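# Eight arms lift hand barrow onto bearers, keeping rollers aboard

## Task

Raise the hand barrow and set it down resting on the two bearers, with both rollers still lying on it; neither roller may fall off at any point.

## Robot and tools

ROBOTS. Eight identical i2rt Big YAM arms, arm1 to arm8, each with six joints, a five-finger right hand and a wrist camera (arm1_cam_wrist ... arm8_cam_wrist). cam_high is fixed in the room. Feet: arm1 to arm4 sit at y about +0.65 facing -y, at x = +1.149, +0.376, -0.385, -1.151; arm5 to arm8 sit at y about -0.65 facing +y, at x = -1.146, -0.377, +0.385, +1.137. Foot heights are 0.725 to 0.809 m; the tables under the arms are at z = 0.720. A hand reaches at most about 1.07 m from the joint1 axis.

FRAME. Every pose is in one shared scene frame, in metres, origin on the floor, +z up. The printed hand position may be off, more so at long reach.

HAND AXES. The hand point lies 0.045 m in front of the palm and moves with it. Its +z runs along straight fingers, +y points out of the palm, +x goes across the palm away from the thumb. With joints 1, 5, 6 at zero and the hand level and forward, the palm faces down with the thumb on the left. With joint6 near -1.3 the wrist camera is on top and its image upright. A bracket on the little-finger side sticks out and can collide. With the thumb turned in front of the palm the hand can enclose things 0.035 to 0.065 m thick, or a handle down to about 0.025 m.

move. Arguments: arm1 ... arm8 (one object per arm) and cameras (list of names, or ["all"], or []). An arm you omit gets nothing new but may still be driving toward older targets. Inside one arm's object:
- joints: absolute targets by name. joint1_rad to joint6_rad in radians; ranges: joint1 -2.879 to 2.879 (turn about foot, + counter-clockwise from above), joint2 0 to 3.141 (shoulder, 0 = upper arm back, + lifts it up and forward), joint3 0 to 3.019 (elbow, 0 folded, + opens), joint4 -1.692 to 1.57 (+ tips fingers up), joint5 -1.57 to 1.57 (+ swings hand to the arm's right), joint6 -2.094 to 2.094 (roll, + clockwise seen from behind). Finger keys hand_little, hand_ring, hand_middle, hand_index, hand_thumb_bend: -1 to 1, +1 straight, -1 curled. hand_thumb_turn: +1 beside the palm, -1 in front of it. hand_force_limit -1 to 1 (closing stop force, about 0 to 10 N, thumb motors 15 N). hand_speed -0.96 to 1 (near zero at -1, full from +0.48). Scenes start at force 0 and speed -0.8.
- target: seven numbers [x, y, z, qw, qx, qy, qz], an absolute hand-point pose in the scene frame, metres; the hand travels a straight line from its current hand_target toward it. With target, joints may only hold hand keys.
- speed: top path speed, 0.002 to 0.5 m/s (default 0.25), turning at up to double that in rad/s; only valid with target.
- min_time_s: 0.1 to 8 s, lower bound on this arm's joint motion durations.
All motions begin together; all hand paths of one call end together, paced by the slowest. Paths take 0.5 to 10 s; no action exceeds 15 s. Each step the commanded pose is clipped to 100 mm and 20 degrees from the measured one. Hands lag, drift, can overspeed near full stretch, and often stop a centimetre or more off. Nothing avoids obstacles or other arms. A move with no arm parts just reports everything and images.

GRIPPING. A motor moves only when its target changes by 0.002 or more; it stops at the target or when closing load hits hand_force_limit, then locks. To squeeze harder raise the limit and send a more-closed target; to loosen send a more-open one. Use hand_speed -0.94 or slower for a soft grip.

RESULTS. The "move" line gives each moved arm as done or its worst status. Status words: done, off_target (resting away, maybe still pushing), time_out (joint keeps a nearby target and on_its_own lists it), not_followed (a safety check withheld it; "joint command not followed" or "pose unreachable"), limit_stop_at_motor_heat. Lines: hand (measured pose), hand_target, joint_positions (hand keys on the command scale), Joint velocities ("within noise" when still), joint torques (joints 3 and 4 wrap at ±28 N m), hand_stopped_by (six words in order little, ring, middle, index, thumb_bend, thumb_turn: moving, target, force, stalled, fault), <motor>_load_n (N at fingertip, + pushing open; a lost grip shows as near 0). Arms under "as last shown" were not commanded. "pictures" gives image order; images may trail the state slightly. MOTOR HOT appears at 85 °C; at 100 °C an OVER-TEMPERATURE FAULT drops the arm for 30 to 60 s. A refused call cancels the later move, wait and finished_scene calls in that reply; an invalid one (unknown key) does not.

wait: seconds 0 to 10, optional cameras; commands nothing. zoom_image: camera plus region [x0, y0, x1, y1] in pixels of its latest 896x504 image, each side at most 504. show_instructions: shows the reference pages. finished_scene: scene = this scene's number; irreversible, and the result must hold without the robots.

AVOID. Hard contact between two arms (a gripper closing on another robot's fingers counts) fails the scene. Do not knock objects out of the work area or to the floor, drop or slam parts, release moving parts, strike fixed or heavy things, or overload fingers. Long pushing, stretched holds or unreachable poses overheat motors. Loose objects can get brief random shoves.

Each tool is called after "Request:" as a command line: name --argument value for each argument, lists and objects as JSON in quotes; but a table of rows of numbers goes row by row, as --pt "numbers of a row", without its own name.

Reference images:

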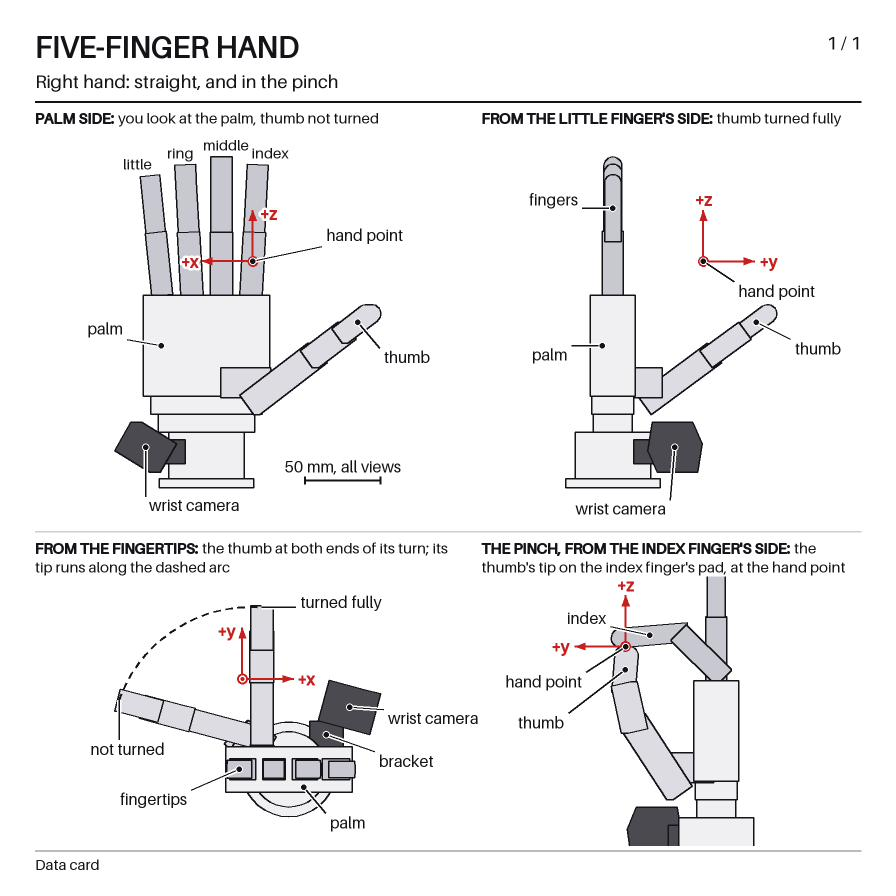

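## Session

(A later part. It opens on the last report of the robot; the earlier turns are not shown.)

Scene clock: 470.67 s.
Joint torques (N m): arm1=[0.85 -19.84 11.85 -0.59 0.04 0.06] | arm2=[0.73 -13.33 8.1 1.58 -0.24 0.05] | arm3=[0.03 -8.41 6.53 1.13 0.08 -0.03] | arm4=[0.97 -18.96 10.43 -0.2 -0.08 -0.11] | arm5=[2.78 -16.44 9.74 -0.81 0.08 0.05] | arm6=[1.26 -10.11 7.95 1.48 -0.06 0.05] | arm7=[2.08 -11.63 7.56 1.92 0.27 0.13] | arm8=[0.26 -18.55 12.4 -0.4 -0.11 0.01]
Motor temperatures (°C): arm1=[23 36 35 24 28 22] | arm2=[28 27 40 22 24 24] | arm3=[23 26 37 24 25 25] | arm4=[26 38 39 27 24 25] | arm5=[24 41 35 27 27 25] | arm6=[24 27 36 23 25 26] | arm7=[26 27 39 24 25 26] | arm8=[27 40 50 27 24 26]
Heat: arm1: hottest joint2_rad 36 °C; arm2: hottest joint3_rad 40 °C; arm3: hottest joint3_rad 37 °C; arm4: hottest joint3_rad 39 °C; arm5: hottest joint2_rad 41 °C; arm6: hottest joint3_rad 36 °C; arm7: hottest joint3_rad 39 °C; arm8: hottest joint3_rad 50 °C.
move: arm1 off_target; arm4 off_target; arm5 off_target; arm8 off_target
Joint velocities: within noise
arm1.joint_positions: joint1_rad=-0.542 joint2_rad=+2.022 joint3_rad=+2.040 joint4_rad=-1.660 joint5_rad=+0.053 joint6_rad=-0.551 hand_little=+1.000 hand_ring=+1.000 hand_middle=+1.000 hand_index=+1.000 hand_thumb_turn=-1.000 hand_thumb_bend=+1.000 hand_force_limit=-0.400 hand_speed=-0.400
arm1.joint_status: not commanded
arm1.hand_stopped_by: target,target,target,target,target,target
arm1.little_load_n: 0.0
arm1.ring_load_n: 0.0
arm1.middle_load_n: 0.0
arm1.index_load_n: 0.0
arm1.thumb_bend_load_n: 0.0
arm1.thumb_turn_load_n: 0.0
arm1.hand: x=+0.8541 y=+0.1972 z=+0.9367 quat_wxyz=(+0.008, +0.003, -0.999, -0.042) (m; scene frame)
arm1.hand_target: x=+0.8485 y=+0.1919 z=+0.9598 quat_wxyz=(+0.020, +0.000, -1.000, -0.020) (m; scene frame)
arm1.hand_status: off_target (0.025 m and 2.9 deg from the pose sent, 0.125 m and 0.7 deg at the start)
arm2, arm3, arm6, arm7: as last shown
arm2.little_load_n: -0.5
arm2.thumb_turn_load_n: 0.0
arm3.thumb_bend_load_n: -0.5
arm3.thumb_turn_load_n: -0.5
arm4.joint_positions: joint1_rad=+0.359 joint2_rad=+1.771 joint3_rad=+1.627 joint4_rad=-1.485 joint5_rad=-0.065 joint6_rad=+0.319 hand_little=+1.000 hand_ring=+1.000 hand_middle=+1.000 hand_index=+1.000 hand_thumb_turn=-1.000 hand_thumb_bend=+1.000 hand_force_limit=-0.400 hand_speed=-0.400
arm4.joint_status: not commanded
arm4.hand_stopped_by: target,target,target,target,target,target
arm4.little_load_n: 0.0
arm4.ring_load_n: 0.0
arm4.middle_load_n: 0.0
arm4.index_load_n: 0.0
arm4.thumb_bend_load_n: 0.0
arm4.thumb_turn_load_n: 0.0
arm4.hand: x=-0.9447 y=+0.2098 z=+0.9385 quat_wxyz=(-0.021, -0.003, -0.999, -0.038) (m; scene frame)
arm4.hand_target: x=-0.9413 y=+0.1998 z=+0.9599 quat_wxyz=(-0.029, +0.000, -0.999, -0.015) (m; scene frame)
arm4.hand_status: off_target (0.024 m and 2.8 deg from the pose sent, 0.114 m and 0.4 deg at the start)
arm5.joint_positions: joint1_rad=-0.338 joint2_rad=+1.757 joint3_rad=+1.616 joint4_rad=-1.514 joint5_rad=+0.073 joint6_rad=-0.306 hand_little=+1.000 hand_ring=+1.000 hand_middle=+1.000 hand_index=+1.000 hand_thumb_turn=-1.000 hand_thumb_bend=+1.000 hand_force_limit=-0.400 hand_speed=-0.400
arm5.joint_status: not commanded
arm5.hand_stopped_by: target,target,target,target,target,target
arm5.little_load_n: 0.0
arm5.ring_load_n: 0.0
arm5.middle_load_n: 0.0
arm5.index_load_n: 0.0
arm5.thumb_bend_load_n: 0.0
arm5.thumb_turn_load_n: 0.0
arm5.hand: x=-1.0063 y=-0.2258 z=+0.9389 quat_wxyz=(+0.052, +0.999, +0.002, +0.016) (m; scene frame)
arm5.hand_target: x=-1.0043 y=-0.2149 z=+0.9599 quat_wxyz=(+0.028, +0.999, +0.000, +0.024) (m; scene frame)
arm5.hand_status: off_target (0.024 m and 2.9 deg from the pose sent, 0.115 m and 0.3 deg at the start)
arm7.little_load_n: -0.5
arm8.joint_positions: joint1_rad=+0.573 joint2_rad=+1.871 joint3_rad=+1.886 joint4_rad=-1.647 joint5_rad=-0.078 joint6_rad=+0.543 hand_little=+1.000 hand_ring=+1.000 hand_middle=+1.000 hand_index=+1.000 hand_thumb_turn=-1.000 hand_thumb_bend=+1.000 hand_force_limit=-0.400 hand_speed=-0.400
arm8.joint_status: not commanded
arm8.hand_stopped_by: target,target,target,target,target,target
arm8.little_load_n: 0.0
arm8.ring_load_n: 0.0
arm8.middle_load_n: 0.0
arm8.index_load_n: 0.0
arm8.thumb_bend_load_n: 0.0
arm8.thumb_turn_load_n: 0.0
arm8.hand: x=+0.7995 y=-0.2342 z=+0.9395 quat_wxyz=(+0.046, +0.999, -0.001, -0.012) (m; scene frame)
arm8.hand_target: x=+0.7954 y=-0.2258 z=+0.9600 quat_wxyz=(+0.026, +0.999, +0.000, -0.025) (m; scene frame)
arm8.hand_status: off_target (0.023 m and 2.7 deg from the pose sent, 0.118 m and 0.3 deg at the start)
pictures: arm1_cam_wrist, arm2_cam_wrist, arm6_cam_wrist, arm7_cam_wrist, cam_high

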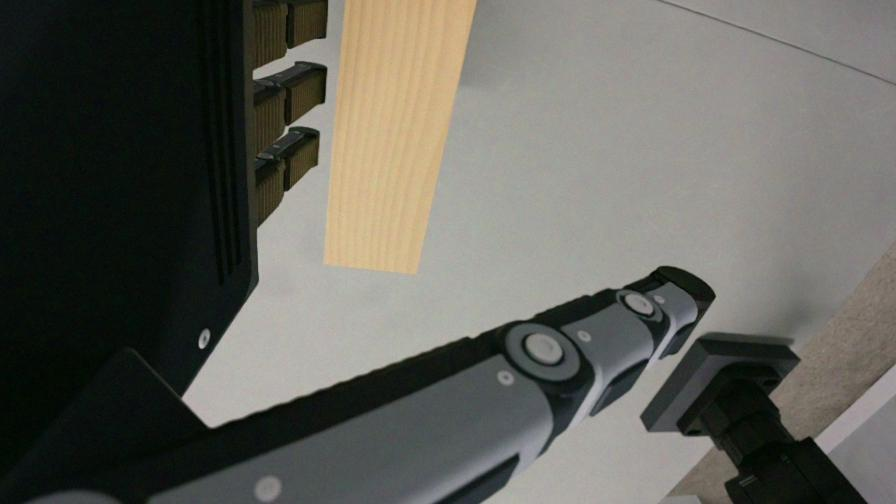

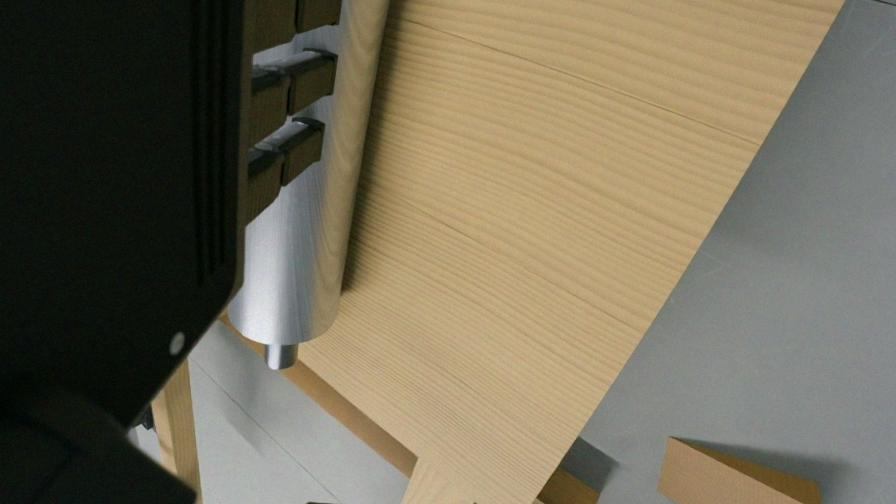

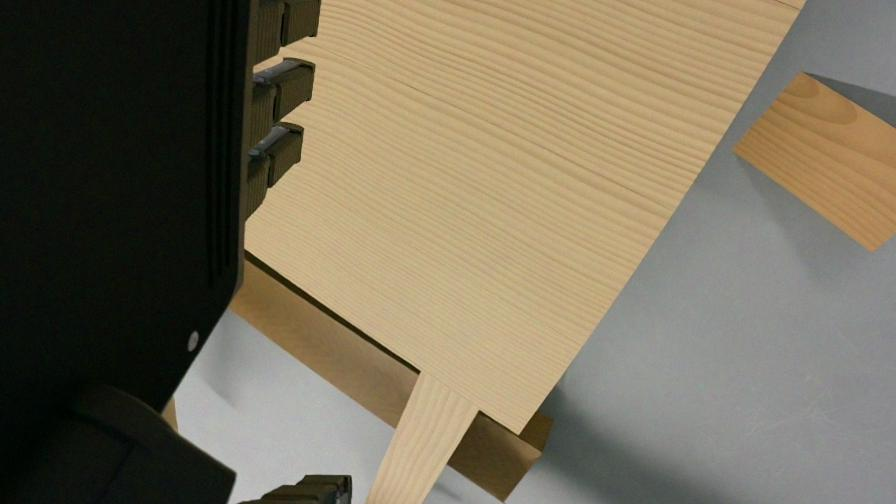

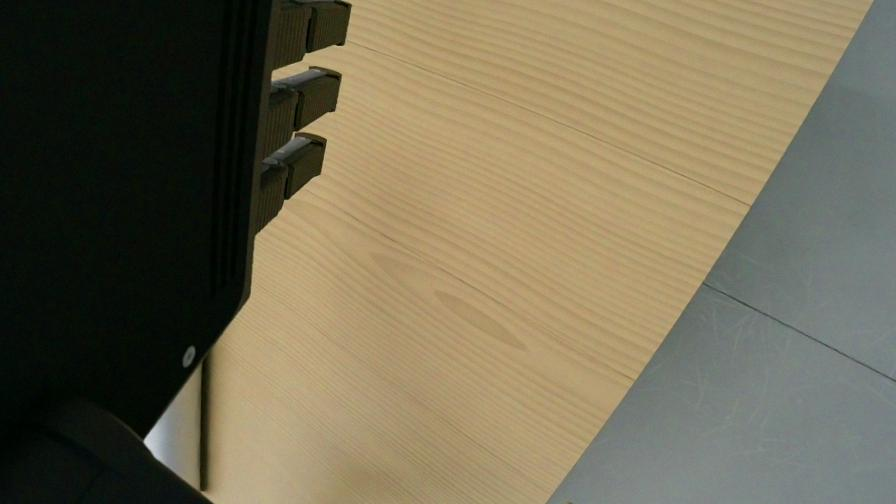

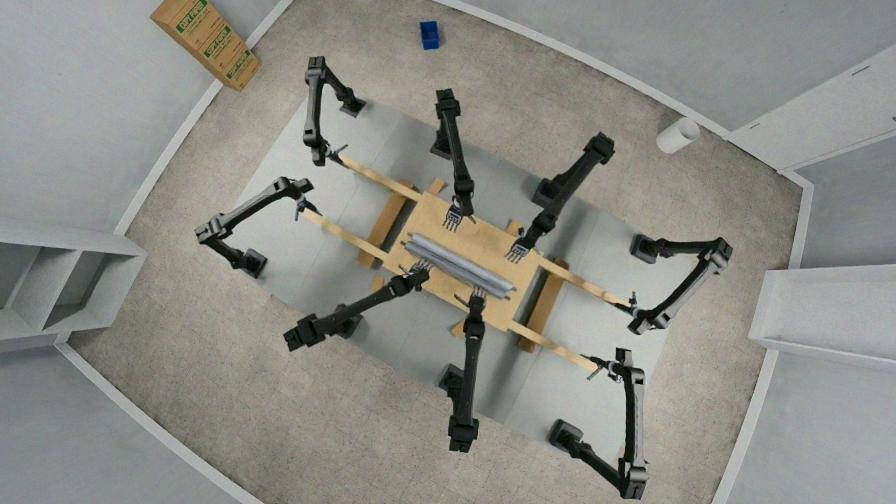

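Request:
move --arm2 '{"target": [0.105, 0.215, 0.945, 0, 0, 0.9659, -0.2588], "speed": 0.04}' --arm3 '{"target": [-0.21, 0.218, 0.950, 0, 0, 0.9659, -0.2588], "speed": 0.04}' --cameras '["arm2_cam_wrist", "arm3_cam_wrist"]'

Request:
wait --seconds 1.0 --cameras '["cam_high", "arm2_cam_wrist", "arm3_cam_wrist"]'

Request:
zoom_image --camera "cam_high" --region '[360, 160, 600, 360]'

Scene clock: 479.43 s.
Joint torques (N m): arm1=[0.79 -20.01 11.81 -0.57 0.04 0.03] | arm2=[0.15 -17.2 8.2 0.77 -0.35 0.03] | arm3=[0.91 -9.7 7.75 0.23 0.32 0.11] | arm4=[0.91 -19.43 10.43 -0.16 -0.08 -0.11] | arm5=[2.08 -16.67 9.77 -0.77 0.07 0.08] | arm6=[1.67 -10.34 8.01 1.51 -0.06 0.05] | arm7=[2.08 -11.58 7.54 1.92 0.27 0.12] | arm8=[0.21 -18.61 12.4 -0.4 -0.11 0.01]
Motor temperatures (°C): arm1=[23 36 36 24 28 22] | arm2=[28 27 39 22 24 24] | arm3=[23 26 37 24 25 25] | arm4=[26 38 40 27 24 25] | arm5=[24 40 35 27 27 25] | arm6=[24 27 36 23 25 26] | arm7=[26 27 39 24 25 26] | arm8=[27 39 50 27 24 26]
Heat: arm1: hottest joint2_rad 36 °C; arm2: hottest joint3_rad 39 °C; arm3: hottest joint3_rad 37 °C; arm4: hottest joint3_rad 40 °C; arm5: hottest joint2_rad 40 °C; arm6: hottest joint3_rad 36 °C; arm7: hottest joint3_rad 39 °C; arm8: hottest joint3_rad 50 °C.
move: arm2 done; arm3 done
Joint velocities: within noise
arm1, arm4, arm5, arm6, arm7, arm8: as last shown
arm2.joint_positions: joint1_rad=-0.588 joint2_rad=+1.626 joint3_rad=+1.377 joint4_rad=-0.883 joint5_rad=-0.296 joint6_rad=-0.566 hand_little=+1.000 hand_ring=+1.000 hand_middle=+1.000 hand_index=+1.000 hand_thumb_turn=+1.000 hand_thumb_bend=+1.000 hand_force_limit=+0.000 hand_speed=-0.800
arm2.joint_status: not commanded
arm2.hand_stopped_by: target,target,target,target,target,target
arm2.little_load_n: 0.0
arm2.ring_load_n: 0.0
arm2.middle_load_n: 0.5
arm2.index_load_n: 0.0
arm2.thumb_bend_load_n: 0.0
arm2.thumb_turn_load_n: 0.0
arm2.hand: x=+0.1040 y=+0.2053 z=+0.9487 quat_wxyz=(+0.004, +0.001, -0.964, +0.266) (m; scene frame)
arm2.hand_target: x=+0.1050 y=+0.2149 z=+0.9449 quat_wxyz=(+0.000, +0.000, -0.966, +0.259) (m; scene frame)
arm2.hand_status: done (0.010 m and 0.9 deg from the pose sent, 0.028 m and 1.8 deg at the start)
arm3.joint_positions: joint1_rad=+0.406 joint2_rad=+1.361 joint3_rad=+1.228 joint4_rad=-0.940 joint5_rad=+0.184 joint6_rad=+0.304 hand_little=+1.000 hand_ring=+1.000 hand_middle=+1.000 hand_index=+1.000 hand_thumb_turn=+1.000 hand_thumb_bend=+1.000 hand_force_limit=+0.000 hand_speed=-0.800
arm3.joint_status: not commanded
arm3.hand_stopped_by: target,target,target,target,target,target
arm3.little_load_n: 0.0
arm3.ring_load_n: 0.0
arm3.middle_load_n: 0.0
arm3.index_load_n: 0.0
arm3.thumb_bend_load_n: 0.0
arm3.thumb_turn_load_n: 0.0
arm3.hand: x=-0.2114 y=+0.2123 z=+0.9488 quat_wxyz=(+0.000, +0.001, -0.966, +0.260) (m; scene frame)
arm3.hand_target: x=-0.2101 y=+0.2179 z=+0.9499 quat_wxyz=(+0.000, +0.000, -0.966, +0.259) (m; scene frame)
arm3.hand_status: done (0.006 m and 0.2 deg from the pose sent, 0.028 m and 1.8 deg at the start)
arm4.middle_load_n: 0.5
arm5.middle_load_n: 0.5
arm6.thumb_turn_load_n: -0.5
arm7.little_load_n: 0.0
pictures: arm2_cam_wrist, arm3_cam_wrist

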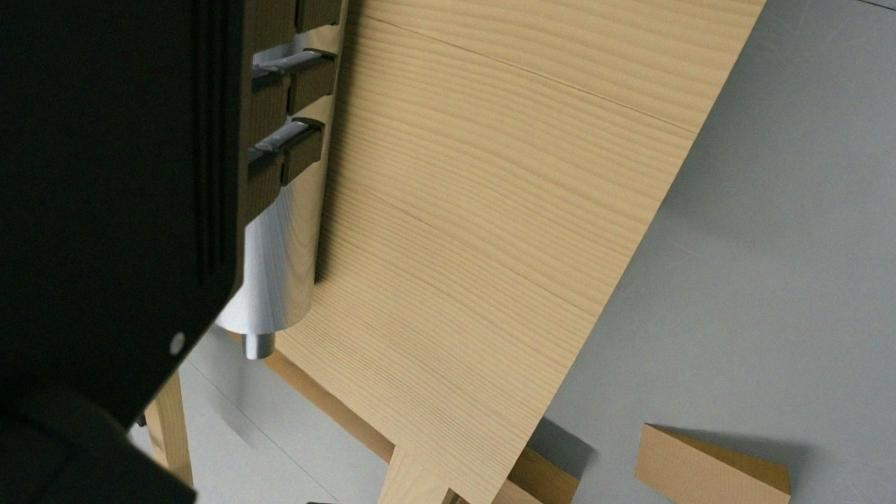

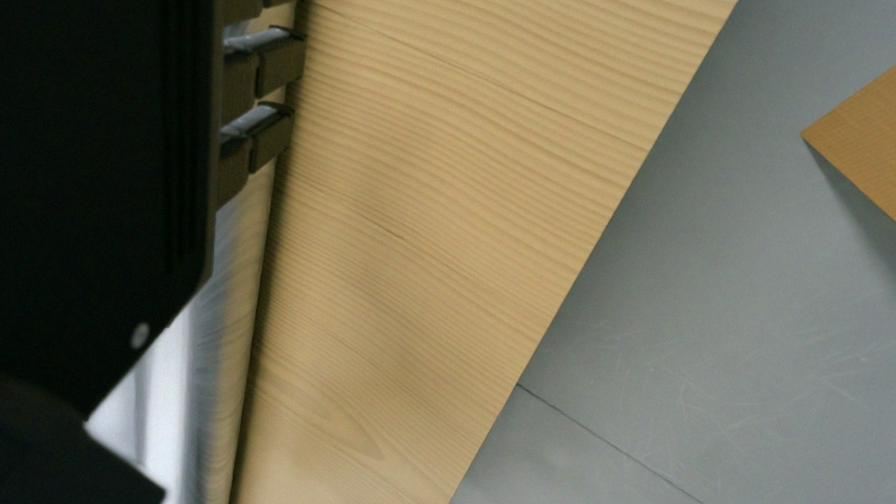

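Scene clock: 480.43 s.
Joint torques (N m): arm1=[1.03 -19.66 11.85 -0.57 0.04 0.06] | arm2=[0.62 -16.91 8.29 0.84 -0.42 0.01] | arm3=[0.97 -10.17 7.69 0.2 0.3 0.12] | arm4=[1.14 -19.02 10.43 -0.17 -0.06 -0.12] | arm5=[2.55 -16.44 9.8 -0.87 0.05 0.06] | arm6=[1.14 -10.29 7.97 1.48 -0.07 0.06] | arm7=[2.14 -11.63 7.56 1.95 0.27 0.13] | arm8=[0.21 -18.61 12.4 -0.4 -0.11 0.01]
Motor temperatures (°C): arm1=[23 36 36 24 28 22] | arm2=[28 27 39 22 24 24] | arm3=[23 26 37 24 25 25] | arm4=[26 38 40 27 24 25] | arm5=[24 40 35 27 27 25] | arm6=[24 27 36 23 25 26] | arm7=[26 27 39 24 25 26] | arm8=[27 39 50 27 24 26]
Heat: arm1: hottest joint2_rad 36 °C; arm2: hottest joint3_rad 39 °C; arm3: hottest joint3_rad 37 °C; arm4: hottest joint3_rad 40 °C; arm5: hottest joint2_rad 40 °C; arm6: hottest joint3_rad 36 °C; arm7: hottest joint3_rad 39 °C; arm8: hottest joint3_rad 50 °C.
Joint velocities: within noise
arm1.joint_positions: joint1_rad=-0.542 joint2_rad=+2.022 joint3_rad=+2.040 joint4_rad=-1.660 joint5_rad=+0.053 joint6_rad=-0.551 hand_little=+1.000 hand_ring=+1.000 hand_middle=+1.000 hand_index=+1.000 hand_thumb_turn=-1.000 hand_thumb_bend=+1.000 hand_force_limit=-0.400 hand_speed=-0.400
arm1.joint_status: not commanded
arm1.hand_stopped_by: target,target,target,target,target,target
arm1.little_load_n: 0.0
arm1.ring_load_n: 0.0
arm1.middle_load_n: 0.0
arm1.index_load_n: 0.0
arm1.thumb_bend_load_n: 0.0
arm1.thumb_turn_load_n: 0.0
arm1.hand: x=+0.8541 y=+0.1972 z=+0.9367 quat_wxyz=(+0.008, +0.003, -0.999, -0.042) (m; scene frame)
arm1.hand_target: x=+0.8485 y=+0.1919 z=+0.9598 quat_wxyz=(+0.020, +0.000, -1.000, -0.020) (m; scene frame)
arm1.hand_status: not commanded
arm2.joint_positions: joint1_rad=-0.588 joint2_rad=+1.626 joint3_rad=+1.377 joint4_rad=-0.883 joint5_rad=-0.296 joint6_rad=-0.566 hand_little=+1.000 hand_ring=+1.000 hand_middle=+1.000 hand_index=+1.000 hand_thumb_turn=+1.000 hand_thumb_bend=+1.000 hand_force_limit=+0.000 hand_speed=-0.800
arm2.joint_status: not commanded
arm2.hand_stopped_by: target,target,target,target,target,target
arm2.little_load_n: 0.0
arm2.ring_load_n: 0.0
arm2.middle_load_n: 0.0
arm2.index_load_n: 0.0
arm2.thumb_bend_load_n: 0.0
arm2.thumb_turn_load_n: -0.5
arm2.hand: x=+0.1039 y=+0.2053 z=+0.9487 quat_wxyz=(+0.004, +0.001, -0.964, +0.266) (m; scene frame)
arm2.hand_target: x=+0.1050 y=+0.2149 z=+0.9449 quat_wxyz=(+0.000, +0.000, -0.966, +0.259) (m; scene frame)
arm2.hand_status: done (0.010 m and 0.9 deg from the pose sent, 0.028 m and 1.8 deg at the start)
arm3.joint_positions: joint1_rad=+0.406 joint2_rad=+1.361 joint3_rad=+1.228 joint4_rad=-0.940 joint5_rad=+0.184 joint6_rad=+0.304 hand_little=+1.000 hand_ring=+1.000 hand_middle=+1.000 hand_index=+1.000 hand_thumb_turn=+1.000 hand_thumb_bend=+1.000 hand_force_limit=+0.000 hand_speed=-0.800
arm3.joint_status: not commanded
arm3.hand_stopped_by: target,target,target,target,target,target
arm3.little_load_n: -0.5
arm3.ring_load_n: 0.0
arm3.middle_load_n: 0.0
arm3.index_load_n: 0.0
arm3.thumb_bend_load_n: 0.0
arm3.thumb_turn_load_n: 0.0
arm3.hand: x=-0.2114 y=+0.2123 z=+0.9488 quat_wxyz=(+0.000, +0.001, -0.966, +0.260) (m; scene frame)
arm3.hand_target: x=-0.2101 y=+0.2179 z=+0.9499 quat_wxyz=(+0.000, +0.000, -0.966, +0.259) (m; scene frame)
arm3.hand_status: done (0.006 m and 0.2 deg from the pose sent, 0.028 m and 1.8 deg at the start)
arm4.joint_positions: joint1_rad=+0.359 joint2_rad=+1.771 joint3_rad=+1.627 joint4_rad=-1.485 joint5_rad=-0.065 joint6_rad=+0.319 hand_little=+1.000 hand_ring=+1.000 hand_middle=+1.000 hand_index=+1.000 hand_thumb_turn=-1.000 hand_thumb_bend=+1.000 hand_force_limit=-0.400 hand_speed=-0.400
arm4.joint_status: not commanded
arm4.hand_stopped_by: target,target,target,target,target,target
arm4.little_load_n: 0.0
arm4.ring_load_n: 0.0
arm4.middle_load_n: 0.0
arm4.index_load_n: 0.0
arm4.thumb_bend_load_n: 0.0
arm4.thumb_turn_load_n: 0.0
arm4.hand: x=-0.9447 y=+0.2098 z=+0.9385 quat_wxyz=(-0.021, -0.003, -0.999, -0.038) (m; scene frame)
arm4.hand_target: x=-0.9413 y=+0.1998 z=+0.9599 quat_wxyz=(-0.029, +0.000, -0.999, -0.015) (m; scene frame)
arm4.hand_status: not commanded
arm5.joint_positions: joint1_rad=-0.338 joint2_rad=+1.757 joint3_rad=+1.616 joint4_rad=-1.514 joint5_rad=+0.073 joint6_rad=-0.306 hand_little=+1.000 hand_ring=+1.000 hand_middle=+1.000 hand_index=+1.000 hand_thumb_turn=-1.000 hand_thumb_bend=+1.000 hand_force_limit=-0.400 hand_speed=-0.400
arm5.joint_status: not commanded
arm5.hand_stopped_by: target,target,target,target,target,target
arm5.little_load_n: 0.0
arm5.ring_load_n: 0.0
arm5.middle_load_n: 0.0
arm5.index_load_n: 0.0
arm5.thumb_bend_load_n: 0.0
arm5.thumb_turn_load_n: 0.0
arm5.hand: x=-1.0063 y=-0.2258 z=+0.9389 quat_wxyz=(+0.052, +0.999, +0.002, +0.016) (m; scene frame)
arm5.hand_target: x=-1.0043 y=-0.2149 z=+0.9599 quat_wxyz=(+0.028, +0.999, +0.000, +0.024) (m; scene frame)
arm5.hand_status: not commanded
arm6.joint_positions: joint1_rad=-0.192 joint2_rad=+1.393 joint3_rad=+1.080 joint4_rad=-0.759 joint5_rad=-0.090 joint6_rad=-0.167 hand_little=+1.000 hand_ring=+1.000 hand_middle=+1.000 hand_index=+1.000 hand_thumb_turn=+1.000 hand_thumb_bend=+1.000 hand_force_limit=+0.000 hand_speed=-0.800
arm6.joint_status: not commanded
arm6.hand_stopped_by: target,target,target,target,target,target
arm6.little_load_n: 0.0
arm6.ring_load_n: 0.0
arm6.middle_load_n: 0.0
arm6.index_load_n: 0.0
arm6.thumb_bend_load_n: -0.5
arm6.thumb_turn_load_n: 0.0
arm6.hand: x=-0.3292 y=-0.1952 z=+0.9505 quat_wxyz=(-0.259, +0.966, +0.002, +0.001) (m; scene frame)
arm6.hand_target: x=-0.3299 y=-0.1931 z=+0.9452 quat_wxyz=(-0.259, +0.966, +0.000, +0.000) (m; scene frame)
arm6.hand_status: not commanded
arm7.joint_positions: joint1_rad=+0.646 joint2_rad=+1.632 joint3_rad=+1.569 joint4_rad=-1.075 joint5_rad=+0.317 joint6_rad=+0.600 hand_little=+1.000 hand_ring=+1.000 hand_middle=+1.000 hand_index=+1.000 hand_thumb_turn=+1.000 hand_thumb_bend=+1.000 hand_force_limit=+0.000 hand_speed=-0.800
arm7.joint_status: not commanded
arm7.hand_stopped_by: target,target,target,target,target,target
arm7.little_load_n: 0.0
arm7.ring_load_n: -0.5
arm7.middle_load_n: 0.0
arm7.index_load_n: 0.0
arm7.thumb_bend_load_n: 0.0
arm7.thumb_turn_load_n: 0.0
arm7.hand: x=+0.0256 y=-0.1966 z=+0.9537 quat_wxyz=(-0.262, +0.965, +0.003, -0.002) (m; scene frame)
arm7.hand_target: x=+0.0202 y=-0.1943 z=+0.9421 quat_wxyz=(-0.259, +0.966, +0.000, +0.000) (m; scene frame)
arm7.hand_status: not commanded
arm8.joint_positions: joint1_rad=+0.573 joint2_rad=+1.871 joint3_rad=+1.886 joint4_rad=-1.647 joint5_rad=-0.078 joint6_rad=+0.543 hand_little=+1.000 hand_ring=+1.000 hand_middle=+1.000 hand_index=+1.000 hand_thumb_turn=-1.000 hand_thumb_bend=+1.000 hand_force_limit=-0.400 hand_speed=-0.400
arm8.joint_status: not commanded
arm8.hand_stopped_by: target,target,target,target,target,target
arm8.little_load_n: 0.0
arm8.ring_load_n: 0.0
arm8.middle_load_n: 0.0
arm8.index_load_n: 0.0
arm8.thumb_bend_load_n: 0.0
arm8.thumb_turn_load_n: -0.5
arm8.hand: x=+0.7995 y=-0.2342 z=+0.9395 quat_wxyz=(+0.046, +0.999, -0.001, -0.012) (m; scene frame)
arm8.hand_target: x=+0.7954 y=-0.2258 z=+0.9600 quat_wxyz=(+0.026, +0.999, +0.000, -0.025) (m; scene frame)
arm8.hand_status: not commanded
wait: 1.00 s; at rest by 0.27 s
pictures: arm2_cam_wrist, arm3_cam_wrist, cam_high

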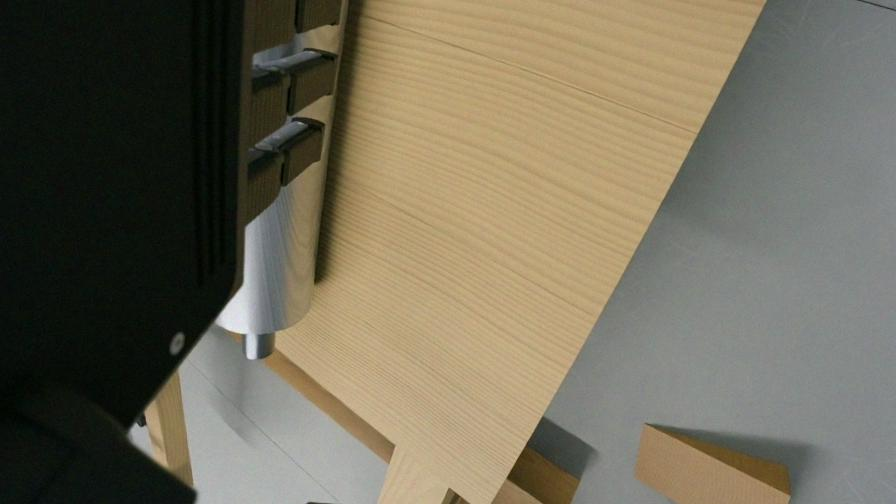

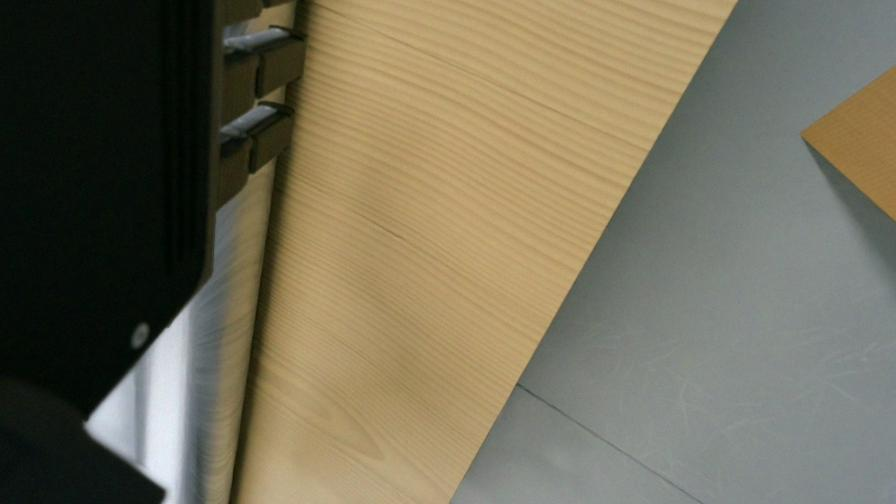

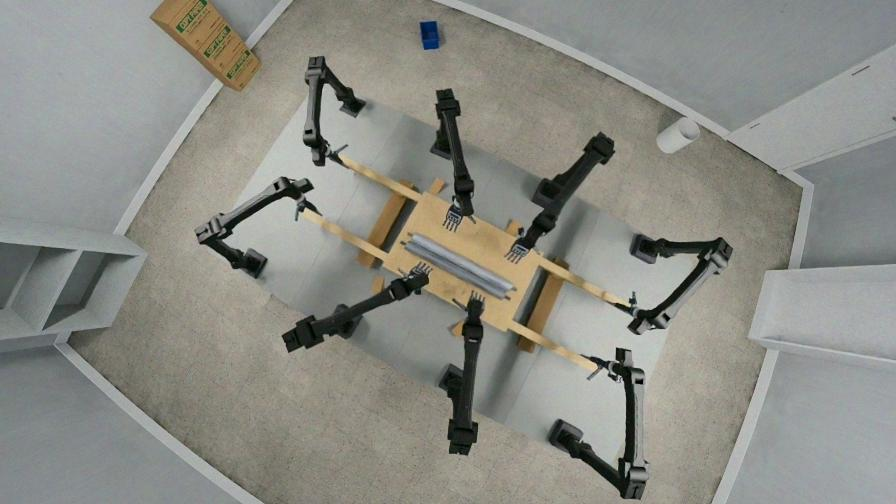

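Scaled by 2.100 from the camera's 896x504 image, which has a finer 1280x720 frame.

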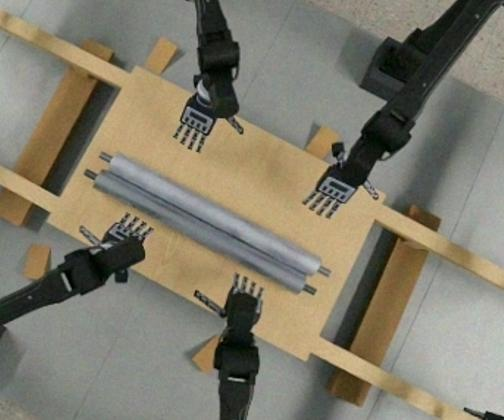

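Request:
move --arm2 '{"target": [0.105, 0.31, 1.02, 0, 0, 0.9659, -0.2588], "speed": 0.15}' --arm3 '{"target": [-0.21, 0.31, 1.02, 0, 0, 0.9659, -0.2588], "speed": 0.15}' --arm6 '{"target": [-0.33, -0.29, 1.02, -0.2588, 0.9659, 0, 0], "speed": 0.15}' --arm7 '{"target": [0.02, -0.29, 1.02, -0.2588, 0.9659, 0, 0], "speed": 0.15}' --cameras '["cam_high", "arm2_cam_wrist", "arm6_cam_wrist", "arm3_cam_wrist", "arm7_cam_wrist"]'

Request:
zoom_image --camera "cam_high" --region '[340, 150, 600, 370]'

Scene clock: 508.97 s.
Joint torques (N m): arm1=[0.62 -19.55 11.79 -0.54 0.05 0.07] | arm2=[0.32 -11.93 8.47 0.88 -0.45 0.01] | arm3=[0.91 -6.53 8.76 0.16 0.35 0.13] | arm4=[0.91 -19.02 10.45 -0.16 -0.04 -0.08] | arm5=[2.49 -16.21 9.81 -0.88 0.09 0.05] | arm6=[0.91 -7.06 8.28 0.62 -0.21 -0.04] | arm7=[1.61 -11.28 8.65 0.84 0.3 0.12] | arm8=[0.26 -18.55 12.38 -0.4 -0.11 0.01]
Motor temperatures (°C): arm1=[23 36 37 23 27 22] | arm2=[27 27 37 22 24 24] | arm3=[23 27 37 24 25 25] | arm4=[26 38 41 27 24 25] | arm5=[24 38 37 27 26 25] | arm6=[24 27 36 23 25 26] | arm7=[26 27 38 24 25 26] | arm8=[27 37 50 26 24 26]
Heat: arm1: hottest joint3_rad 37 °C; arm2: hottest joint3_rad 37 °C; arm3: hottest joint3_rad 37 °C; arm4: hottest joint3_rad 41 °C; arm5: hottest joint2_rad 38 °C; arm6: hottest joint3_rad 36 °C; arm7: hottest joint3_rad 38 °C; arm8: hottest joint3_rad 50 °C.
move: arm2 off_target; arm3 done; arm6 done; arm7 done
Joint velocities: within noise
arm1, arm4, arm5, arm8: as last shown
arm2.joint_positions: joint1_rad=-0.721 joint2_rad=+1.407 joint3_rad=+1.349 joint4_rad=-1.104 joint5_rad=-0.347 joint6_rad=-0.692 hand_little=+1.000 hand_ring=+1.000 hand_middle=+1.000 hand_index=+1.000 hand_thumb_turn=+1.000 hand_thumb_bend=+1.000 hand_force_limit=+0.000 hand_speed=-0.800
arm2.joint_status: not commanded
arm2.hand_stopped_by: target,target,target,target,target,target
arm2.little_load_n: 0.0
arm2.ring_load_n: 0.0
arm2.middle_load_n: 0.0
arm2.index_load_n: 0.0
arm2.thumb_bend_load_n: 0.0
arm2.thumb_turn_load_n: -0.5
arm2.hand: x=+0.1017 y=+0.3026 z=+1.0286 quat_wxyz=(+0.008, +0.001, -0.963, +0.268) (m; scene frame)
arm2.hand_target: x=+0.1050 y=+0.3098 z=+1.0202 quat_wxyz=(+0.000, +0.000, -0.966, +0.259) (m; scene frame)
arm2.hand_status: off_target (0.012 m and 1.5 deg from the pose sent, 0.127 m and 0.9 deg at the start)
arm3.joint_positions: joint1_rad=+0.508 joint2_rad=+1.130 joint3_rad=+1.212 joint4_rad=-1.179 joint5_rad=+0.231 joint6_rad=+0.394 hand_little=+1.000 hand_ring=+1.000 hand_middle=+1.000 hand_index=+1.000 hand_thumb_turn=+1.000 hand_thumb_bend=+1.000 hand_force_limit=+0.000 hand_speed=-0.800
arm3.joint_status: not commanded
arm3.hand_stopped_by: target,target,target,target,target,target
arm3.little_load_n: 0.0
arm3.ring_load_n: -0.5
arm3.middle_load_n: 0.0
arm3.index_load_n: 0.0
arm3.thumb_bend_load_n: 0.0
arm3.thumb_turn_load_n: 0.0
arm3.hand: x=-0.2113 y=+0.3084 z=+1.0168 quat_wxyz=(+0.001, +0.002, -0.966, +0.258) (m; scene frame)
arm3.hand_target: x=-0.2100 y=+0.3099 z=+1.0201 quat_wxyz=(+0.000, +0.000, -0.966, +0.259) (m; scene frame)
arm3.hand_status: done (0.004 m and 0.3 deg from the pose sent, 0.121 m and 0.2 deg at the start)
arm4.thumb_bend_load_n: -0.5
arm6.joint_positions: joint1_rad=-0.235 joint2_rad=+1.103 joint3_rad=+1.033 joint4_rad=-0.988 joint5_rad=-0.112 joint6_rad=-0.199 hand_little=+1.000 hand_ring=+1.000 hand_middle=+1.000 hand_index=+1.000 hand_thumb_turn=+1.000 hand_thumb_bend=+1.000 hand_force_limit=+0.000 hand_speed=-0.800
arm6.joint_status: not commanded
arm6.hand_stopped_by: target,target,target,target,target,target
arm6.little_load_n: 0.0
arm6.ring_load_n: 0.0
arm6.middle_load_n: 0.0
arm6.index_load_n: 0.0
arm6.thumb_bend_load_n: 0.0
arm6.thumb_turn_load_n: -0.5
arm6.hand: x=-0.3322 y=-0.2860 z=+1.0249 quat_wxyz=(-0.267, +0.964, +0.000, +0.001) (m; scene frame)
arm6.hand_target: x=-0.3302 y=-0.2900 z=+1.0200 quat_wxyz=(-0.259, +0.966, +0.000, +0.000) (m; scene frame)
arm6.hand_status: done (0.007 m and 1.0 deg from the pose sent, 0.118 m and 0.3 deg at the start)
arm7.joint_positions: joint1_rad=+0.781 joint2_rad=+1.483 joint3_rad=+1.550 joint4_rad=-1.273 joint5_rad=+0.368 joint6_rad=+0.728 hand_little=+1.000 hand_ring=+1.000 hand_middle=+1.000 hand_index=+1.000 hand_thumb_turn=+1.000 hand_thumb_bend=+1.000 hand_force_limit=+0.000 hand_speed=-0.800
arm7.joint_status: not commanded
arm7.hand_stopped_by: target,target,target,target,target,target
arm7.little_load_n: 0.0
arm7.ring_load_n: 0.0
arm7.middle_load_n: 0.0
arm7.index_load_n: 0.0
arm7.thumb_bend_load_n: 0.0
arm7.thumb_turn_load_n: 0.0
arm7.hand: x=+0.0209 y=-0.2902 z=+1.0096 quat_wxyz=(-0.253, +0.967, +0.007, +0.005) (m; scene frame)
arm7.hand_target: x=+0.0200 y=-0.2901 z=+1.0198 quat_wxyz=(-0.259, +0.966, +0.000, +0.000) (m; scene frame)
arm7.hand_status: done (0.010 m and 1.2 deg from the pose sent, 0.115 m and 0.5 deg at the start)
arm8.thumb_turn_load_n: 0.0
pictures: arm2_cam_wrist, arm3_cam_wrist, arm6_cam_wrist, arm7_cam_wrist, cam_high

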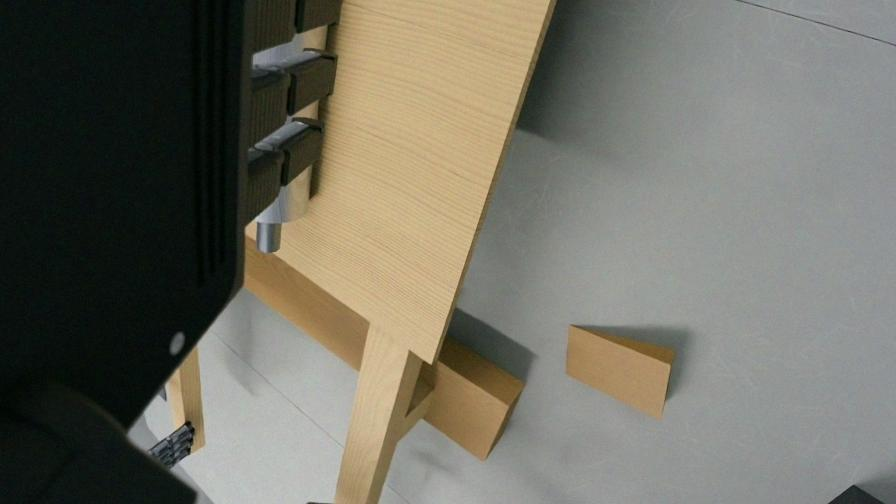

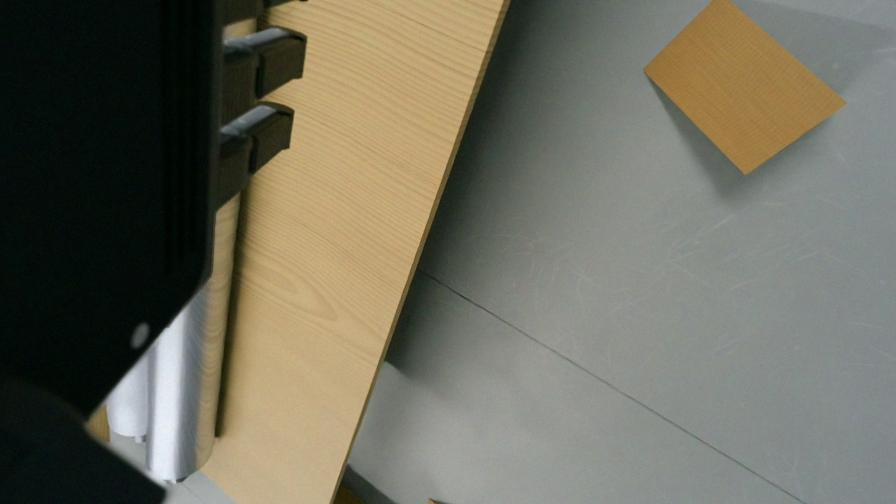

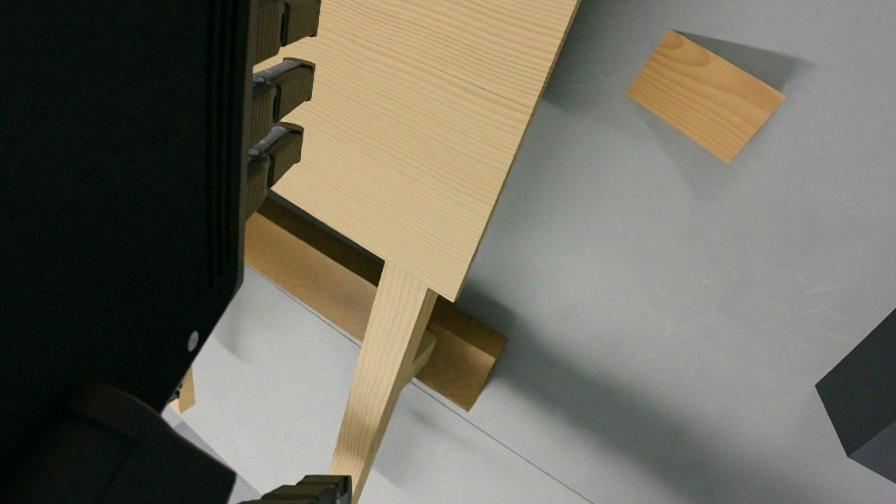

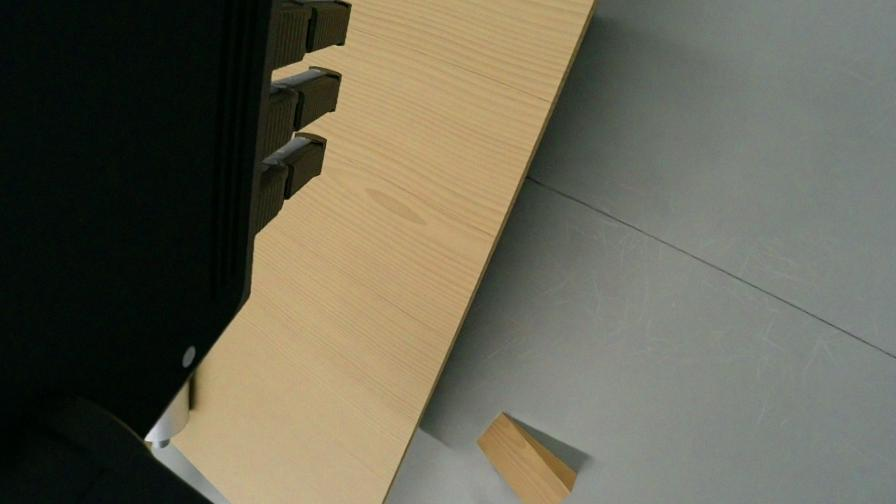

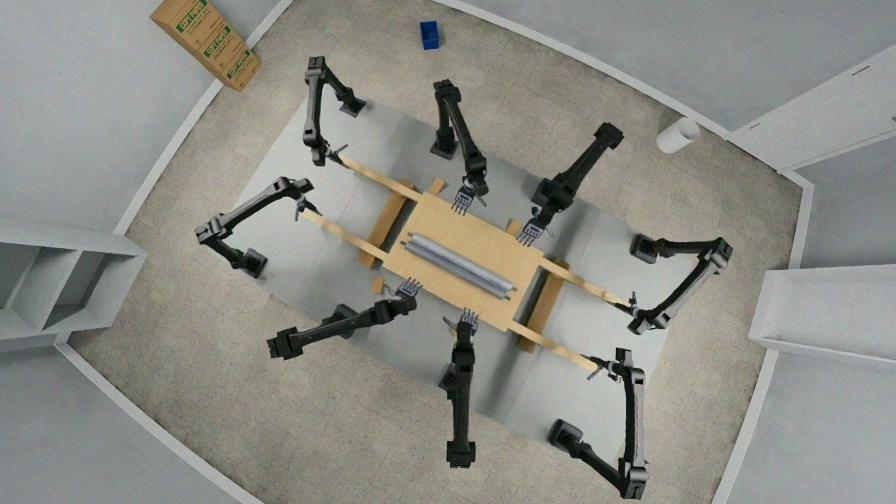

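Scaled by 1.938 from the camera's 896x504 image, which has a finer 1280x720 frame.

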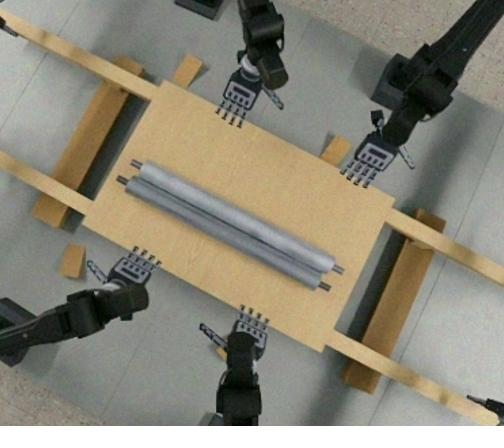

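Request:
zoom_image --camera "arm2_cam_wrist" --region '[320, 280, 560, 480]'

Request:
zoom_image --camera "arm6_cam_wrist" --region '[320, 240, 560, 440]'

Scaled by 2.100 from the camera's 896x504 image, which has a finer 1280x720 frame.

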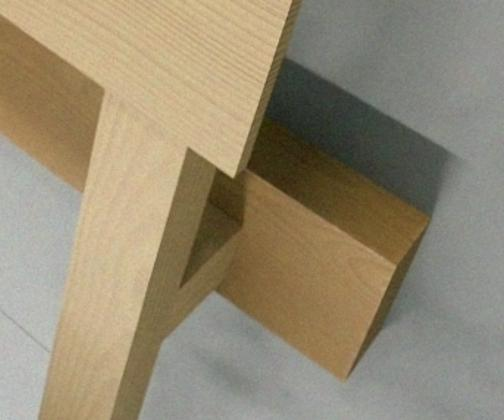

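Scaled by 2.100 from the camera's 896x504 image, which has a finer 1280x720 frame.

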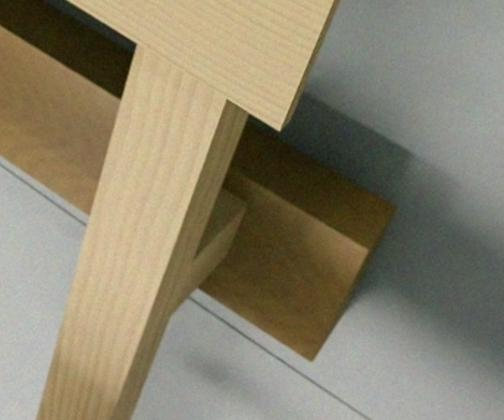

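Request:
finished_scene --scene 2

The scene is finished: the task was done.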